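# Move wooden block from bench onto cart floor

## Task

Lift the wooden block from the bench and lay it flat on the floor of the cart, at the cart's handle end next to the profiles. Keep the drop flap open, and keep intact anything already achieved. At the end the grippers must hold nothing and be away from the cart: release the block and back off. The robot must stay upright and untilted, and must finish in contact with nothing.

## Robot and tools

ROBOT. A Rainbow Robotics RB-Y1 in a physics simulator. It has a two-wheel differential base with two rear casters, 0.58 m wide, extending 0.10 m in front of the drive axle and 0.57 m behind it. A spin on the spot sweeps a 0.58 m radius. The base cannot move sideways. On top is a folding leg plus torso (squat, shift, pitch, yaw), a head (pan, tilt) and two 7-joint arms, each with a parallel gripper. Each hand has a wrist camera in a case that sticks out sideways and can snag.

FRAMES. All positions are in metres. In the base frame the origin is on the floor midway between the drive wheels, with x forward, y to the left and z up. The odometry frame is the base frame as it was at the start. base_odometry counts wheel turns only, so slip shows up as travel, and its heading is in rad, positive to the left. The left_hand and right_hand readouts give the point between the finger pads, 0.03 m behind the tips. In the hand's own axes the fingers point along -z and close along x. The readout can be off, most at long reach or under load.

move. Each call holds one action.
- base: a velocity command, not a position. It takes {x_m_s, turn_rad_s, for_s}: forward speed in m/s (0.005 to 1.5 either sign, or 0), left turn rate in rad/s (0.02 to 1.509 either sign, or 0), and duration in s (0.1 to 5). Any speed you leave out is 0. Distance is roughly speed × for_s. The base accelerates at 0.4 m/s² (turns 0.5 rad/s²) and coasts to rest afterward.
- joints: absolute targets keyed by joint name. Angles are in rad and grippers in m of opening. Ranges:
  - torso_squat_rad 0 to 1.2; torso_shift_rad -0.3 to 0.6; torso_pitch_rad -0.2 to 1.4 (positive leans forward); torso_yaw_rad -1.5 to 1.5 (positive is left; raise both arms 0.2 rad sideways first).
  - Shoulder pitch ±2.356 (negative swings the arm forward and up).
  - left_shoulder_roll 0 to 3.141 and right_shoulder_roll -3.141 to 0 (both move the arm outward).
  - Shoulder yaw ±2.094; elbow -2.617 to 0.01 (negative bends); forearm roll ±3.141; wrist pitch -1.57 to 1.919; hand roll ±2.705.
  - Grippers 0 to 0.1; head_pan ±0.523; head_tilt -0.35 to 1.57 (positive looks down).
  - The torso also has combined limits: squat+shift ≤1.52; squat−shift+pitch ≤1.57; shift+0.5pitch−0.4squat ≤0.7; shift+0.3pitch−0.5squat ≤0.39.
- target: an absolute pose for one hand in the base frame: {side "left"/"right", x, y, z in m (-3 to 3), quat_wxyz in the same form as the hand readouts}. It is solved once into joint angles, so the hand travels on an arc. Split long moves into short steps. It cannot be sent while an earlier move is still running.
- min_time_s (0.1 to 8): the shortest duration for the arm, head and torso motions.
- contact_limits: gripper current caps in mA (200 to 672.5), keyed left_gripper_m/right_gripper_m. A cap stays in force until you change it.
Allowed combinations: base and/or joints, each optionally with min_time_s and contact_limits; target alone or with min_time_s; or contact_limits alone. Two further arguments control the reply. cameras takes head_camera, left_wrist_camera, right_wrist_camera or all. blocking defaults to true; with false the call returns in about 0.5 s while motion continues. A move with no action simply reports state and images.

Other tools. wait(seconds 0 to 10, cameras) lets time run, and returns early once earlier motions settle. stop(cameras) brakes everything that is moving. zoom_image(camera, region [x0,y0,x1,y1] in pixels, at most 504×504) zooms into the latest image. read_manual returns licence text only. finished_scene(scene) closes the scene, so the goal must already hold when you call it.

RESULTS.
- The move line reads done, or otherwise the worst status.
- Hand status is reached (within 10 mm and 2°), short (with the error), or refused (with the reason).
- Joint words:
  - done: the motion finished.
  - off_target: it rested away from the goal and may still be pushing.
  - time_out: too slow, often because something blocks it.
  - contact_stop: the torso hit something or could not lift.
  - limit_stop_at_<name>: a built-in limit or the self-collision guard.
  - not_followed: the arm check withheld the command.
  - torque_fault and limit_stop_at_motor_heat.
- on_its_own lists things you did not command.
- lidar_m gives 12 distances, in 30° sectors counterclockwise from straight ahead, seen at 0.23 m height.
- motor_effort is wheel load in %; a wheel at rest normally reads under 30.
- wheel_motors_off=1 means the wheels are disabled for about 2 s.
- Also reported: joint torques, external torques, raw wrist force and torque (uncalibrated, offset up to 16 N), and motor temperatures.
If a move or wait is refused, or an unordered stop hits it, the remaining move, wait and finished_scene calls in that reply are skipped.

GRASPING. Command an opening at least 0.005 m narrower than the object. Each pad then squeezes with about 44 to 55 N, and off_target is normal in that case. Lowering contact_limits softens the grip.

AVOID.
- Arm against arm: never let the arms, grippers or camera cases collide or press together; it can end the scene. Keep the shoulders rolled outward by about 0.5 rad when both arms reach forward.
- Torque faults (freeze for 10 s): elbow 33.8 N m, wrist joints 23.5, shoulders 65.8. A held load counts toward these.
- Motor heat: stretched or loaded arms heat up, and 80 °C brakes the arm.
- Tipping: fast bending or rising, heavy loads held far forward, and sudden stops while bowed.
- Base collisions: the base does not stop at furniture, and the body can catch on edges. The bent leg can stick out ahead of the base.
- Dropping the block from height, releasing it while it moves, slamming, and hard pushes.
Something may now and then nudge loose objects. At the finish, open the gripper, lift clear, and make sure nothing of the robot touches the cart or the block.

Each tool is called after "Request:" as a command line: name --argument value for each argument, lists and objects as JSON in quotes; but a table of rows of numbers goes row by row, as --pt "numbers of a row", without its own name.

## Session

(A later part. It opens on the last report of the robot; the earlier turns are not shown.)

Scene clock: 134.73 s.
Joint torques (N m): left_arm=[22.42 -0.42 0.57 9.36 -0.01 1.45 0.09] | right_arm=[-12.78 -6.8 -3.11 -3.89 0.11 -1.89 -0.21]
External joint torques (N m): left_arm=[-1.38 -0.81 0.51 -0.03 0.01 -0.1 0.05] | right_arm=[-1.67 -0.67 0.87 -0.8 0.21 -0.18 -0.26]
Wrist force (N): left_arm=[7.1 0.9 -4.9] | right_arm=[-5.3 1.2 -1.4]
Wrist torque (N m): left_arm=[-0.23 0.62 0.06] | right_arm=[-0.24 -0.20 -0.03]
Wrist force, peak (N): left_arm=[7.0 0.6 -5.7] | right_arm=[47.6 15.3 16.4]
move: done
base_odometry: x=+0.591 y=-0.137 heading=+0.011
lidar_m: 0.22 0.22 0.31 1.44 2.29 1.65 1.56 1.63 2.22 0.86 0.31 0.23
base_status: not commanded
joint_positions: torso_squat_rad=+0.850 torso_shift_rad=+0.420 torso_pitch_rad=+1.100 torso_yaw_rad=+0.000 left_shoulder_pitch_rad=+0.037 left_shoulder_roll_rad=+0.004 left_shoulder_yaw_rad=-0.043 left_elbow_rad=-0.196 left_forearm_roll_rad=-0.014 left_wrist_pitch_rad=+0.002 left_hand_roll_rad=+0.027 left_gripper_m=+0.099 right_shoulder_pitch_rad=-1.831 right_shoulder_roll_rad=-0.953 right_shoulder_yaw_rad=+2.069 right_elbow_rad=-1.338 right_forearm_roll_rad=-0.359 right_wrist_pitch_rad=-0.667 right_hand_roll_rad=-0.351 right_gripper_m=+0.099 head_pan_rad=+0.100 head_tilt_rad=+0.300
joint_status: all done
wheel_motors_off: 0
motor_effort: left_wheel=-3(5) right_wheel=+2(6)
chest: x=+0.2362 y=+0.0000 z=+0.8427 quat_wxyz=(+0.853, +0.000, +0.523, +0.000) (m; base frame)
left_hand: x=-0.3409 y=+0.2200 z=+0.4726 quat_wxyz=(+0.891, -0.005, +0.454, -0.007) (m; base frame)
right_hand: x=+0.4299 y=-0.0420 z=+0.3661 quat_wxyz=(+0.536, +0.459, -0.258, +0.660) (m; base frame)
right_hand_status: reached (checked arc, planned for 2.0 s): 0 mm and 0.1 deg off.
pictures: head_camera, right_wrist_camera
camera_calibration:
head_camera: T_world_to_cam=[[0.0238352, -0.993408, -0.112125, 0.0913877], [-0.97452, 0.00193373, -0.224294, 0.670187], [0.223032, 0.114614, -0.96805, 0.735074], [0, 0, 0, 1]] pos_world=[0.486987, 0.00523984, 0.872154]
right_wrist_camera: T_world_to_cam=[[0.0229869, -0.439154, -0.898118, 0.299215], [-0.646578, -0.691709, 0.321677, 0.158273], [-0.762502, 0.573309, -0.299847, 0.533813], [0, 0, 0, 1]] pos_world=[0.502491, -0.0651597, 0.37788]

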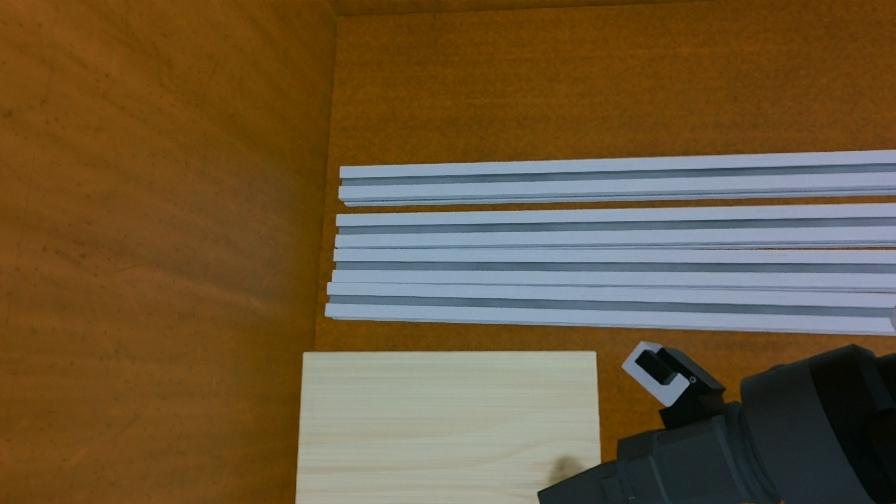

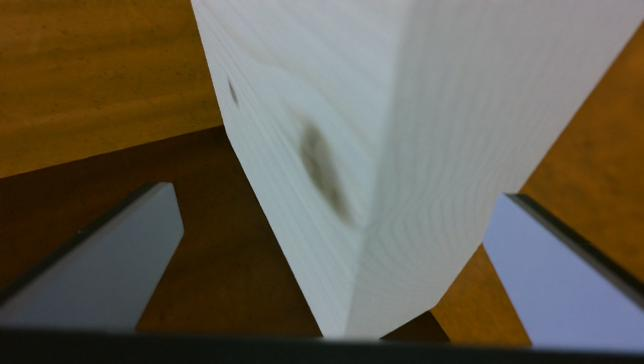

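Request:
move --target '{"side":"right","x":0.441,"y":-0.077,"z":0.385,"quat_wxyz":[0.5362,0.4583,-0.2586,0.6599]}' --min_time_s 1.2 --cameras '["head_camera"]'

Request:
move --target '{"side":"right","x":0.455,"y":-0.14,"z":0.43,"quat_wxyz":[0.5362,0.4583,-0.2586,0.6599]}' --min_time_s 1.2

Request:
move --target '{"side":"right","x":0.46,"y":-0.2,"z":0.62,"quat_wxyz":[0.5829,0.4121,-0.3146,0.6260]}' --min_time_s 1.5 --cameras '["head_camera"]'

Request:
move --target '{"side":"right","x":0.46,"y":-0.2,"z":0.80,"quat_wxyz":[0.5829,0.4121,-0.3146,0.6260]}' --min_time_s 1.5 --cameras '["head_camera"]'

Scene clock: 138.80 s.
Joint torques (N m): left_arm=[22.19 -0.47 0.61 9.41 0 1.34 0.05] | right_arm=[-12.9 -9.01 -2.55 -3.45 -0.11 -1.85 -0.26]
External joint torques (N m): left_arm=[-1.6 -0.87 0.56 0.03 0.02 -0.21 0.01] | right_arm=[-2 -1.57 1.32 -0.67 0.03 -0.14 -0.3]
Wrist force (N): left_arm=[5.7 0.7 -5.2] | right_arm=[-5.3 0.7 -1.5]
Wrist torque (N m): left_arm=[-0.19 0.43 0.02] | right_arm=[-0.20 -0.21 -0.05]
Wrist force, peak (N): left_arm=[6.7 1.8 -6.3] | right_arm=[-6.2 1.0 -1.4]
move: done
base_odometry: x=+0.591 y=-0.137 heading=+0.011
lidar_m: 0.21 0.22 0.32 1.46 2.28 1.64 1.57 1.65 2.20 0.86 0.30 0.21
base_status: not commanded
joint_positions: torso_squat_rad=+0.850 torso_shift_rad=+0.420 torso_pitch_rad=+1.100 torso_yaw_rad=+0.000 left_shoulder_pitch_rad=+0.037 left_shoulder_roll_rad=+0.004 left_shoulder_yaw_rad=-0.043 left_elbow_rad=-0.196 left_forearm_roll_rad=-0.014 left_wrist_pitch_rad=+0.002 left_hand_roll_rad=+0.027 left_gripper_m=+0.099 right_shoulder_pitch_rad=-1.870 right_shoulder_roll_rad=-1.070 right_shoulder_yaw_rad=+2.094 right_elbow_rad=-1.405 right_forearm_roll_rad=-0.320 right_wrist_pitch_rad=-0.715 right_hand_roll_rad=-0.366 right_gripper_m=+0.099 head_pan_rad=+0.100 head_tilt_rad=+0.300
joint_status: all done
wheel_motors_off: 0
motor_effort: left_wheel=-4(4) right_wheel=+3(4)
chest: x=+0.2362 y=+0.0000 z=+0.8427 quat_wxyz=(+0.853, +0.000, +0.523, +0.000) (m; base frame)
left_hand: x=-0.3409 y=+0.2200 z=+0.4726 quat_wxyz=(+0.891, -0.005, +0.454, -0.007) (m; base frame)
right_hand: x=+0.4409 y=-0.0768 z=+0.3849 quat_wxyz=(+0.536, +0.458, -0.259, +0.660) (m; base frame)
right_hand_status: reached (checked arc, planned for 1.2 s): 0 mm and 0.0 deg off.
pictures: head_camera
camera_calibration:
head_camera: T_world_to_cam=[[0.0238352, -0.993408, -0.112125, 0.0913877], [-0.97452, 0.00193373, -0.224294, 0.670187], [0.223032, 0.114614, -0.96805, 0.735074], [0, 0, 0, 1]] pos_world=[0.486987, 0.00523984, 0.872154]

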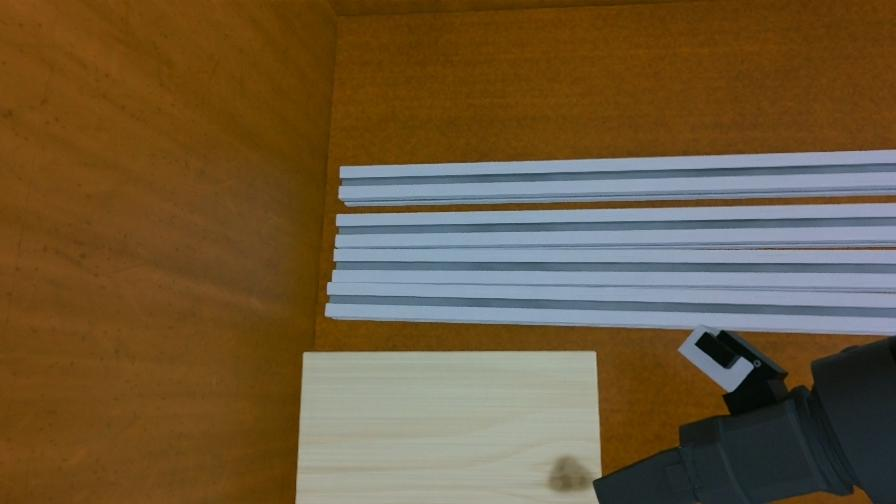

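Scene clock: 140.33 s.
Joint torques (N m): left_arm=[22.21 -0.48 0.76 9.35 -0.08 1.4 0.04] | right_arm=[-11.57 -10.9 -2.51 -2.84 -0.21 -1.71 -0.13]
External joint torques (N m): left_arm=[-1.59 -0.87 0.71 -0.03 -0.06 -0.15 0] | right_arm=[-1.71 -1.44 1.36 -0.58 0.08 -0.04 -0.18]
Wrist force (N): left_arm=[6.0 0.4 -5.5] | right_arm=[-5.7 0.7 -1.8]
Wrist torque (N m): left_arm=[-0.19 0.46 0.06] | right_arm=[-0.18 -0.26 -0.02]
Wrist force, peak (N): left_arm=[6.9 1.4 -5.9] | right_arm=[-6.1 1.3 -2.0]
move: done
base_odometry: x=+0.591 y=-0.137 heading=+0.011
lidar_m: 0.21 0.22 0.31 1.45 2.30 1.64 1.57 1.65 2.20 0.87 0.31 0.23
base_status: not commanded
joint_positions: torso_squat_rad=+0.850 torso_shift_rad=+0.420 torso_pitch_rad=+1.100 torso_yaw_rad=+0.000 left_shoulder_pitch_rad=+0.037 left_shoulder_roll_rad=+0.004 left_shoulder_yaw_rad=-0.043 left_elbow_rad=-0.196 left_forearm_roll_rad=-0.014 left_wrist_pitch_rad=+0.002 left_hand_roll_rad=+0.027 left_gripper_m=+0.099 right_shoulder_pitch_rad=-1.929 right_shoulder_roll_rad=-1.313 right_shoulder_yaw_rad=+2.094 right_elbow_rad=-1.531 right_forearm_roll_rad=-0.166 right_wrist_pitch_rad=-0.808 right_hand_roll_rad=-0.451 right_gripper_m=+0.099 head_pan_rad=+0.100 head_tilt_rad=+0.300
joint_status: all done
wheel_motors_off: 0
motor_effort: left_wheel=-4(4) right_wheel=+4(5)
chest: x=+0.2362 y=+0.0000 z=+0.8427 quat_wxyz=(+0.853, +0.000, +0.523, +0.000) (m; base frame)
left_hand: x=-0.3409 y=+0.2200 z=+0.4726 quat_wxyz=(+0.891, -0.005, +0.454, -0.007) (m; base frame)
right_hand: x=+0.4549 y=-0.1399 z=+0.4299 quat_wxyz=(+0.536, +0.458, -0.259, +0.660) (m; base frame)
right_hand_status: reached (checked arc, planned for 1.2 s): 0 mm and 0.0 deg off.
pictures: none

Scene clock: 142.17 s.
Joint torques (N m): left_arm=[22.2 -0.47 0.85 9.37 -0.03 1.5 0.07] | right_arm=[-4.15 -9.11 -6.83 -2.41 -1.15 -1.32 -0.03]
External joint torques (N m): left_arm=[-1.59 -0.87 0.8 -0.02 -0.01 -0.05 0.03] | right_arm=[-1.13 -0.94 -1.06 -0.24 -0.25 -0.13 -0.08]
Wrist force (N): left_arm=[5.9 1.2 -5.9] | right_arm=[-5.7 1.6 -1.3]
Wrist torque (N m): left_arm=[-0.24 0.43 0.03] | right_arm=[-0.24 -0.24 -0.02]
Wrist force, peak (N): left_arm=[7.1 0.6 -5.6] | right_arm=[-6.2 1.4 -1.9]
move: done
base_odometry: x=+0.591 y=-0.137 heading=+0.011
lidar_m: 0.21 0.22 0.31 1.47 2.29 1.65 1.57 1.65 2.20 0.87 0.31 0.22
base_status: not commanded
joint_positions: torso_squat_rad=+0.850 torso_shift_rad=+0.420 torso_pitch_rad=+1.100 torso_yaw_rad=+0.000 left_shoulder_pitch_rad=+0.037 left_shoulder_roll_rad=+0.004 left_shoulder_yaw_rad=-0.043 left_elbow_rad=-0.196 left_forearm_roll_rad=-0.014 left_wrist_pitch_rad=+0.002 left_hand_roll_rad=+0.027 left_gripper_m=+0.099 right_shoulder_pitch_rad=-2.152 right_shoulder_roll_rad=-2.140 right_shoulder_yaw_rad=+1.958 right_elbow_rad=-2.178 right_forearm_roll_rad=+0.225 right_wrist_pitch_rad=-0.836 right_hand_roll_rad=-0.900 right_gripper_m=+0.099 head_pan_rad=+0.100 head_tilt_rad=+0.300
joint_status: all done
wheel_motors_off: 0
motor_effort: left_wheel=-2(4) right_wheel=+2(4)
chest: x=+0.2362 y=+0.0000 z=+0.8427 quat_wxyz=(+0.853, +0.000, +0.523, +0.000) (m; base frame)
left_hand: x=-0.3410 y=+0.2200 z=+0.4726 quat_wxyz=(+0.891, -0.005, +0.453, -0.007) (m; base frame)
right_hand: x=+0.4598 y=-0.2003 z=+0.6194 quat_wxyz=(+0.583, +0.412, -0.316, +0.625) (m; base frame)
right_hand_status: reached (checked arc, planned for 1.5 s): 1 mm and 0.2 deg off.
pictures: head_camera
camera_calibration:
head_camera: T_world_to_cam=[[0.0238352, -0.993408, -0.112125, 0.0913877], [-0.97452, 0.00193373, -0.224294, 0.670187], [0.223032, 0.114614, -0.96805, 0.735074], [0, 0, 0, 1]] pos_world=[0.486987, 0.00523984, 0.872154]

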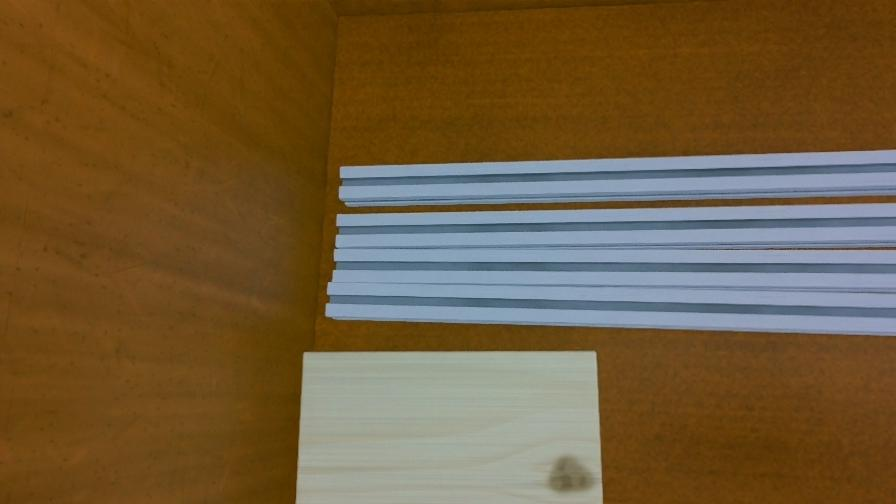

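Scene clock: 144.00 s.
Joint torques (N m): left_arm=[22.27 -0.41 0.86 9.32 -0.22 1.44 0.02] | right_arm=[-1.04 -6.04 -8.02 1.72 -1.97 -0.25 -0.17]
External joint torques (N m): left_arm=[-1.52 -0.81 0.81 -0.07 -0.2 -0.11 -0.03] | right_arm=[-1.41 -0.96 -0.92 0.02 -0.32 0.01 -0.21]
Wrist force (N): left_arm=[5.6 1.0 -5.2] | right_arm=[-5.1 1.3 -2.0]
Wrist torque (N m): left_arm=[-0.25 0.45 0.04] | right_arm=[-0.26 -0.21 -0.02]
Wrist force, peak (N): left_arm=[6.7 0.7 -5.6] | right_arm=[-6.1 1.4 -1.9]
move: done
base_odometry: x=+0.591 y=-0.137 heading=+0.011
lidar_m: 0.21 0.22 0.31 1.47 2.28 1.64 1.57 1.65 2.19 0.84 0.30 0.23
base_status: not commanded
joint_positions: torso_squat_rad=+0.850 torso_shift_rad=+0.420 torso_pitch_rad=+1.100 torso_yaw_rad=+0.000 left_shoulder_pitch_rad=+0.037 left_shoulder_roll_rad=+0.004 left_shoulder_yaw_rad=-0.043 left_elbow_rad=-0.196 left_forearm_roll_rad=-0.014 left_wrist_pitch_rad=+0.002 left_hand_roll_rad=+0.027 left_gripper_m=+0.099 right_shoulder_pitch_rad=-2.301 right_shoulder_roll_rad=-2.558 right_shoulder_yaw_rad=+1.403 right_elbow_rad=-2.354 right_forearm_roll_rad=+0.196 right_wrist_pitch_rad=-1.214 right_hand_roll_rad=-1.515 right_gripper_m=+0.099 head_pan_rad=+0.100 head_tilt_rad=+0.300
joint_status: all done
wheel_motors_off: 0
motor_effort: left_wheel=-2(3) right_wheel=+3(4)
chest: x=+0.2362 y=+0.0000 z=+0.8427 quat_wxyz=(+0.853, +0.000, +0.523, +0.000) (m; base frame)
left_hand: x=-0.3410 y=+0.2200 z=+0.4726 quat_wxyz=(+0.891, -0.005, +0.453, -0.007) (m; base frame)
right_hand: x=+0.4600 y=-0.2000 z=+0.7999 quat_wxyz=(+0.583, +0.412, -0.314, +0.626) (m; base frame)
right_hand_status: reached (checked arc, planned for 1.5 s): 0 mm and 0.0 deg off.
pictures: head_camera
camera_calibration:
head_camera: T_world_to_cam=[[0.0238352, -0.993408, -0.112125, 0.0913877], [-0.97452, 0.00193373, -0.224294, 0.670187], [0.223032, 0.114614, -0.96805, 0.735074], [0, 0, 0, 1]] pos_world=[0.486987, 0.00523984, 0.872154]

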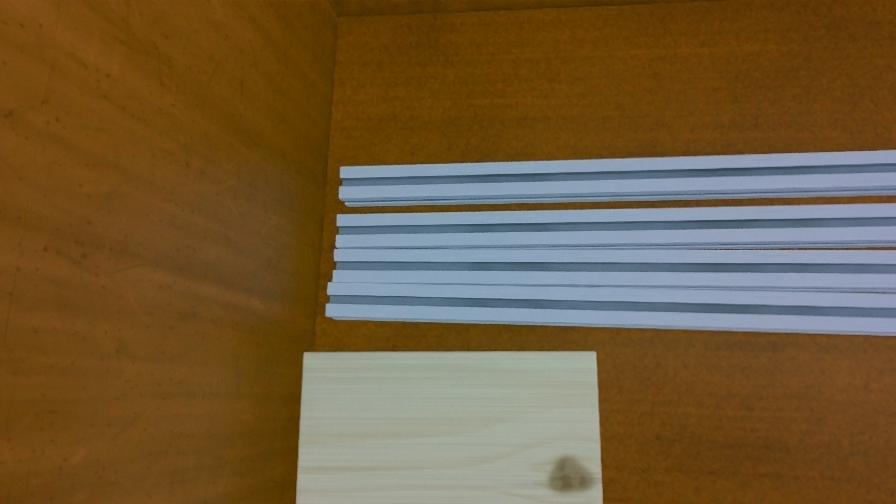

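Request:
move --base '{"x_m_s":-0.25,"for_s":1.6}' --cameras '["head_camera"]'

Request:
move --joints '{"torso_squat_rad":0.5,"torso_shift_rad":0.0,"torso_pitch_rad":0.3,"head_tilt_rad":0.5,"head_pan_rad":0.0}' --min_time_s 2.5 --cameras '["head_camera"]'

Scene clock: 147.73 s.
Joint torques (N m): left_arm=[21.7 -0.23 0.8 9.29 -0.1 1.4 0] | right_arm=[-0.75 -5.59 -8.1 1.85 -1.92 -0.24 -0.01]
External joint torques (N m): left_arm=[-2.1 -0.63 0.75 -0.09 -0.08 -0.15 -0.05] | right_arm=[-1.12 -0.5 -1.01 0.15 -0.27 0.02 -0.05]
Wrist force (N): left_arm=[6.3 0.8 -6.1] | right_arm=[-5.1 1.8 -1.8]
Wrist torque (N m): left_arm=[-0.22 0.50 0.05] | right_arm=[-0.29 -0.18 -0.05]
Wrist force, peak (N): left_arm=[6.1 1.3 -6.4] | right_arm=[-5.8 1.5 -1.9]
move: done
base_odometry: x=+0.191 y=-0.141 heading=+0.010
lidar_m: 0.61 0.65 1.61 4.97 1.71 1.22 1.17 1.22 1.65 4.25 0.87 0.64
base_status: done (sent for 1.6 of 1.6 s)
joint_positions: torso_squat_rad=+0.850 torso_shift_rad=+0.420 torso_pitch_rad=+1.100 torso_yaw_rad=+0.000 left_shoulder_pitch_rad=+0.037 left_shoulder_roll_rad=+0.004 left_shoulder_yaw_rad=-0.043 left_elbow_rad=-0.196 left_forearm_roll_rad=-0.014 left_wrist_pitch_rad=+0.002 left_hand_roll_rad=+0.027 left_gripper_m=+0.099 right_shoulder_pitch_rad=-2.301 right_shoulder_roll_rad=-2.558 right_shoulder_yaw_rad=+1.403 right_elbow_rad=-2.354 right_forearm_roll_rad=+0.196 right_wrist_pitch_rad=-1.214 right_hand_roll_rad=-1.515 right_gripper_m=+0.099 head_pan_rad=+0.100 head_tilt_rad=+0.300
joint_status: not commanded
wheel_motors_off: 0
motor_effort: left_wheel=-13(24) right_wheel=+13(29)
chest: x=+0.2361 y=+0.0000 z=+0.8427 quat_wxyz=(+0.853, +0.000, +0.523, +0.000) (m; base frame)
left_hand: x=-0.3410 y=+0.2200 z=+0.4726 quat_wxyz=(+0.891, -0.005, +0.453, -0.007) (m; base frame)
right_hand: x=+0.4599 y=-0.2000 z=+0.8000 quat_wxyz=(+0.583, +0.412, -0.314, +0.626) (m; base frame)
pictures: head_camera
camera_calibration:
head_camera: T_world_to_cam=[[0.0238509, -0.993407, -0.112131, 0.0913972], [-0.974493, 0.00193374, -0.224411, 0.670298], [0.223148, 0.114624, -0.968022, 0.73509], [0, 0, 0, 1]] pos_world=[0.486987, 0.00523982, 0.872253]

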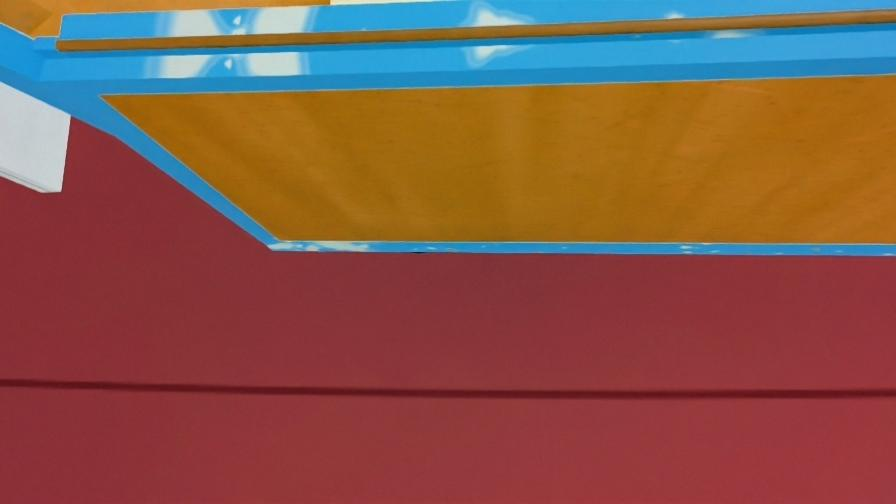

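Scene clock: 150.67 s.
Joint torques (N m): left_arm=[5.84 -0.73 0.7 2.24 -0.11 -0.08 0.02] | right_arm=[0.03 5.68 -6.68 4.77 -1.58 1.23 -0.02]
External joint torques (N m): left_arm=[-0.94 -0.99 0.67 -0.42 -0.11 -0.25 0.01] | right_arm=[-1.22 0.19 -0.86 0.28 -0.27 0.06 -0.04]
Wrist force (N): left_arm=[1.6 1.7 -7.3] | right_arm=[-3.9 6.2 -2.0]
Wrist torque (N m): left_arm=[-0.30 0.21 0.05] | right_arm=[-0.51 -0.15 -0.06]
Wrist force, peak (N): left_arm=[5.0 0.9 -7.5] | right_arm=[-3.8 6.3 -2.1]
move: done
base_odometry: x=+0.191 y=-0.141 heading=+0.010
lidar_m: 0.60 0.63 1.62 4.97 1.71 1.23 1.18 1.23 1.65 4.24 0.89 0.65
base_status: not commanded
joint_positions: torso_squat_rad=+0.500 torso_shift_rad=+0.000 torso_pitch_rad=+0.300 torso_yaw_rad=+0.000 left_shoulder_pitch_rad=+0.037 left_shoulder_roll_rad=+0.004 left_shoulder_yaw_rad=-0.043 left_elbow_rad=-0.196 left_forearm_roll_rad=-0.014 left_wrist_pitch_rad=+0.002 left_hand_roll_rad=+0.027 left_gripper_m=+0.099 right_shoulder_pitch_rad=-2.301 right_shoulder_roll_rad=-2.558 right_shoulder_yaw_rad=+1.403 right_elbow_rad=-2.354 right_forearm_roll_rad=+0.196 right_wrist_pitch_rad=-1.214 right_hand_roll_rad=-1.515 right_gripper_m=+0.099 head_pan_rad=+0.000 head_tilt_rad=+0.500
joint_status: all done
wheel_motors_off: 0
motor_effort: left_wheel=-14(16) right_wheel=+15(21)
chest: x=-0.1366 y=+0.0000 z=+1.1904 quat_wxyz=(+0.989, +0.000, +0.149, +0.000) (m; base frame)
left_hand: x=-0.2731 y=+0.2200 z=+0.5185 quat_wxyz=(+0.997, -0.002, +0.071, -0.009) (m; base frame)
right_hand: x=+0.0500 y=-0.1999 z=+1.3212 quat_wxyz=(+0.414, +0.136, -0.517, +0.737) (m; base frame)
pictures: head_camera
camera_calibration:
head_camera: T_world_to_cam=[[-0.00436238, -0.999502, -0.0312427, 0.0418183], [-0.676293, 0.0259633, -0.736175, 1.02567], [0.73662, 0.0179177, -0.67607, 0.916362], [0, 0, 0, 1]] pos_world=[0.0188266, -0.00125136, 1.3759]

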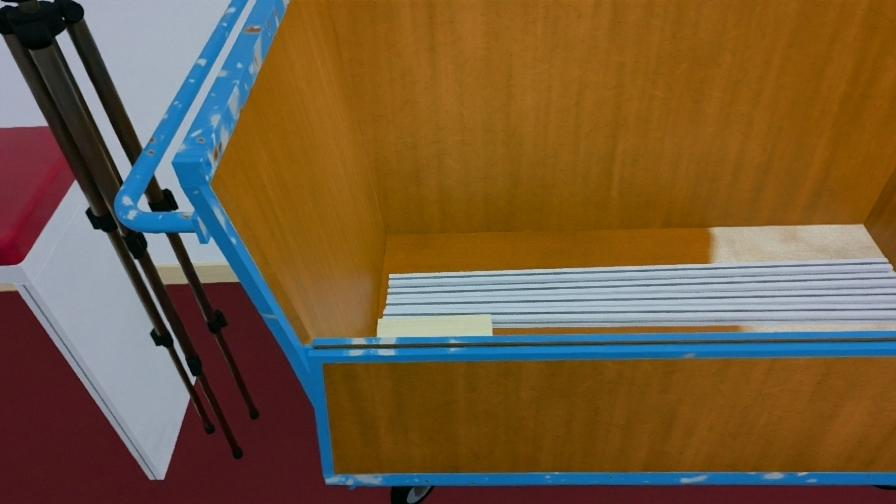

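Block lies flat, matching scene 1's result.

Request:
finished_scene --scene 2

The scene is finished: the task was done.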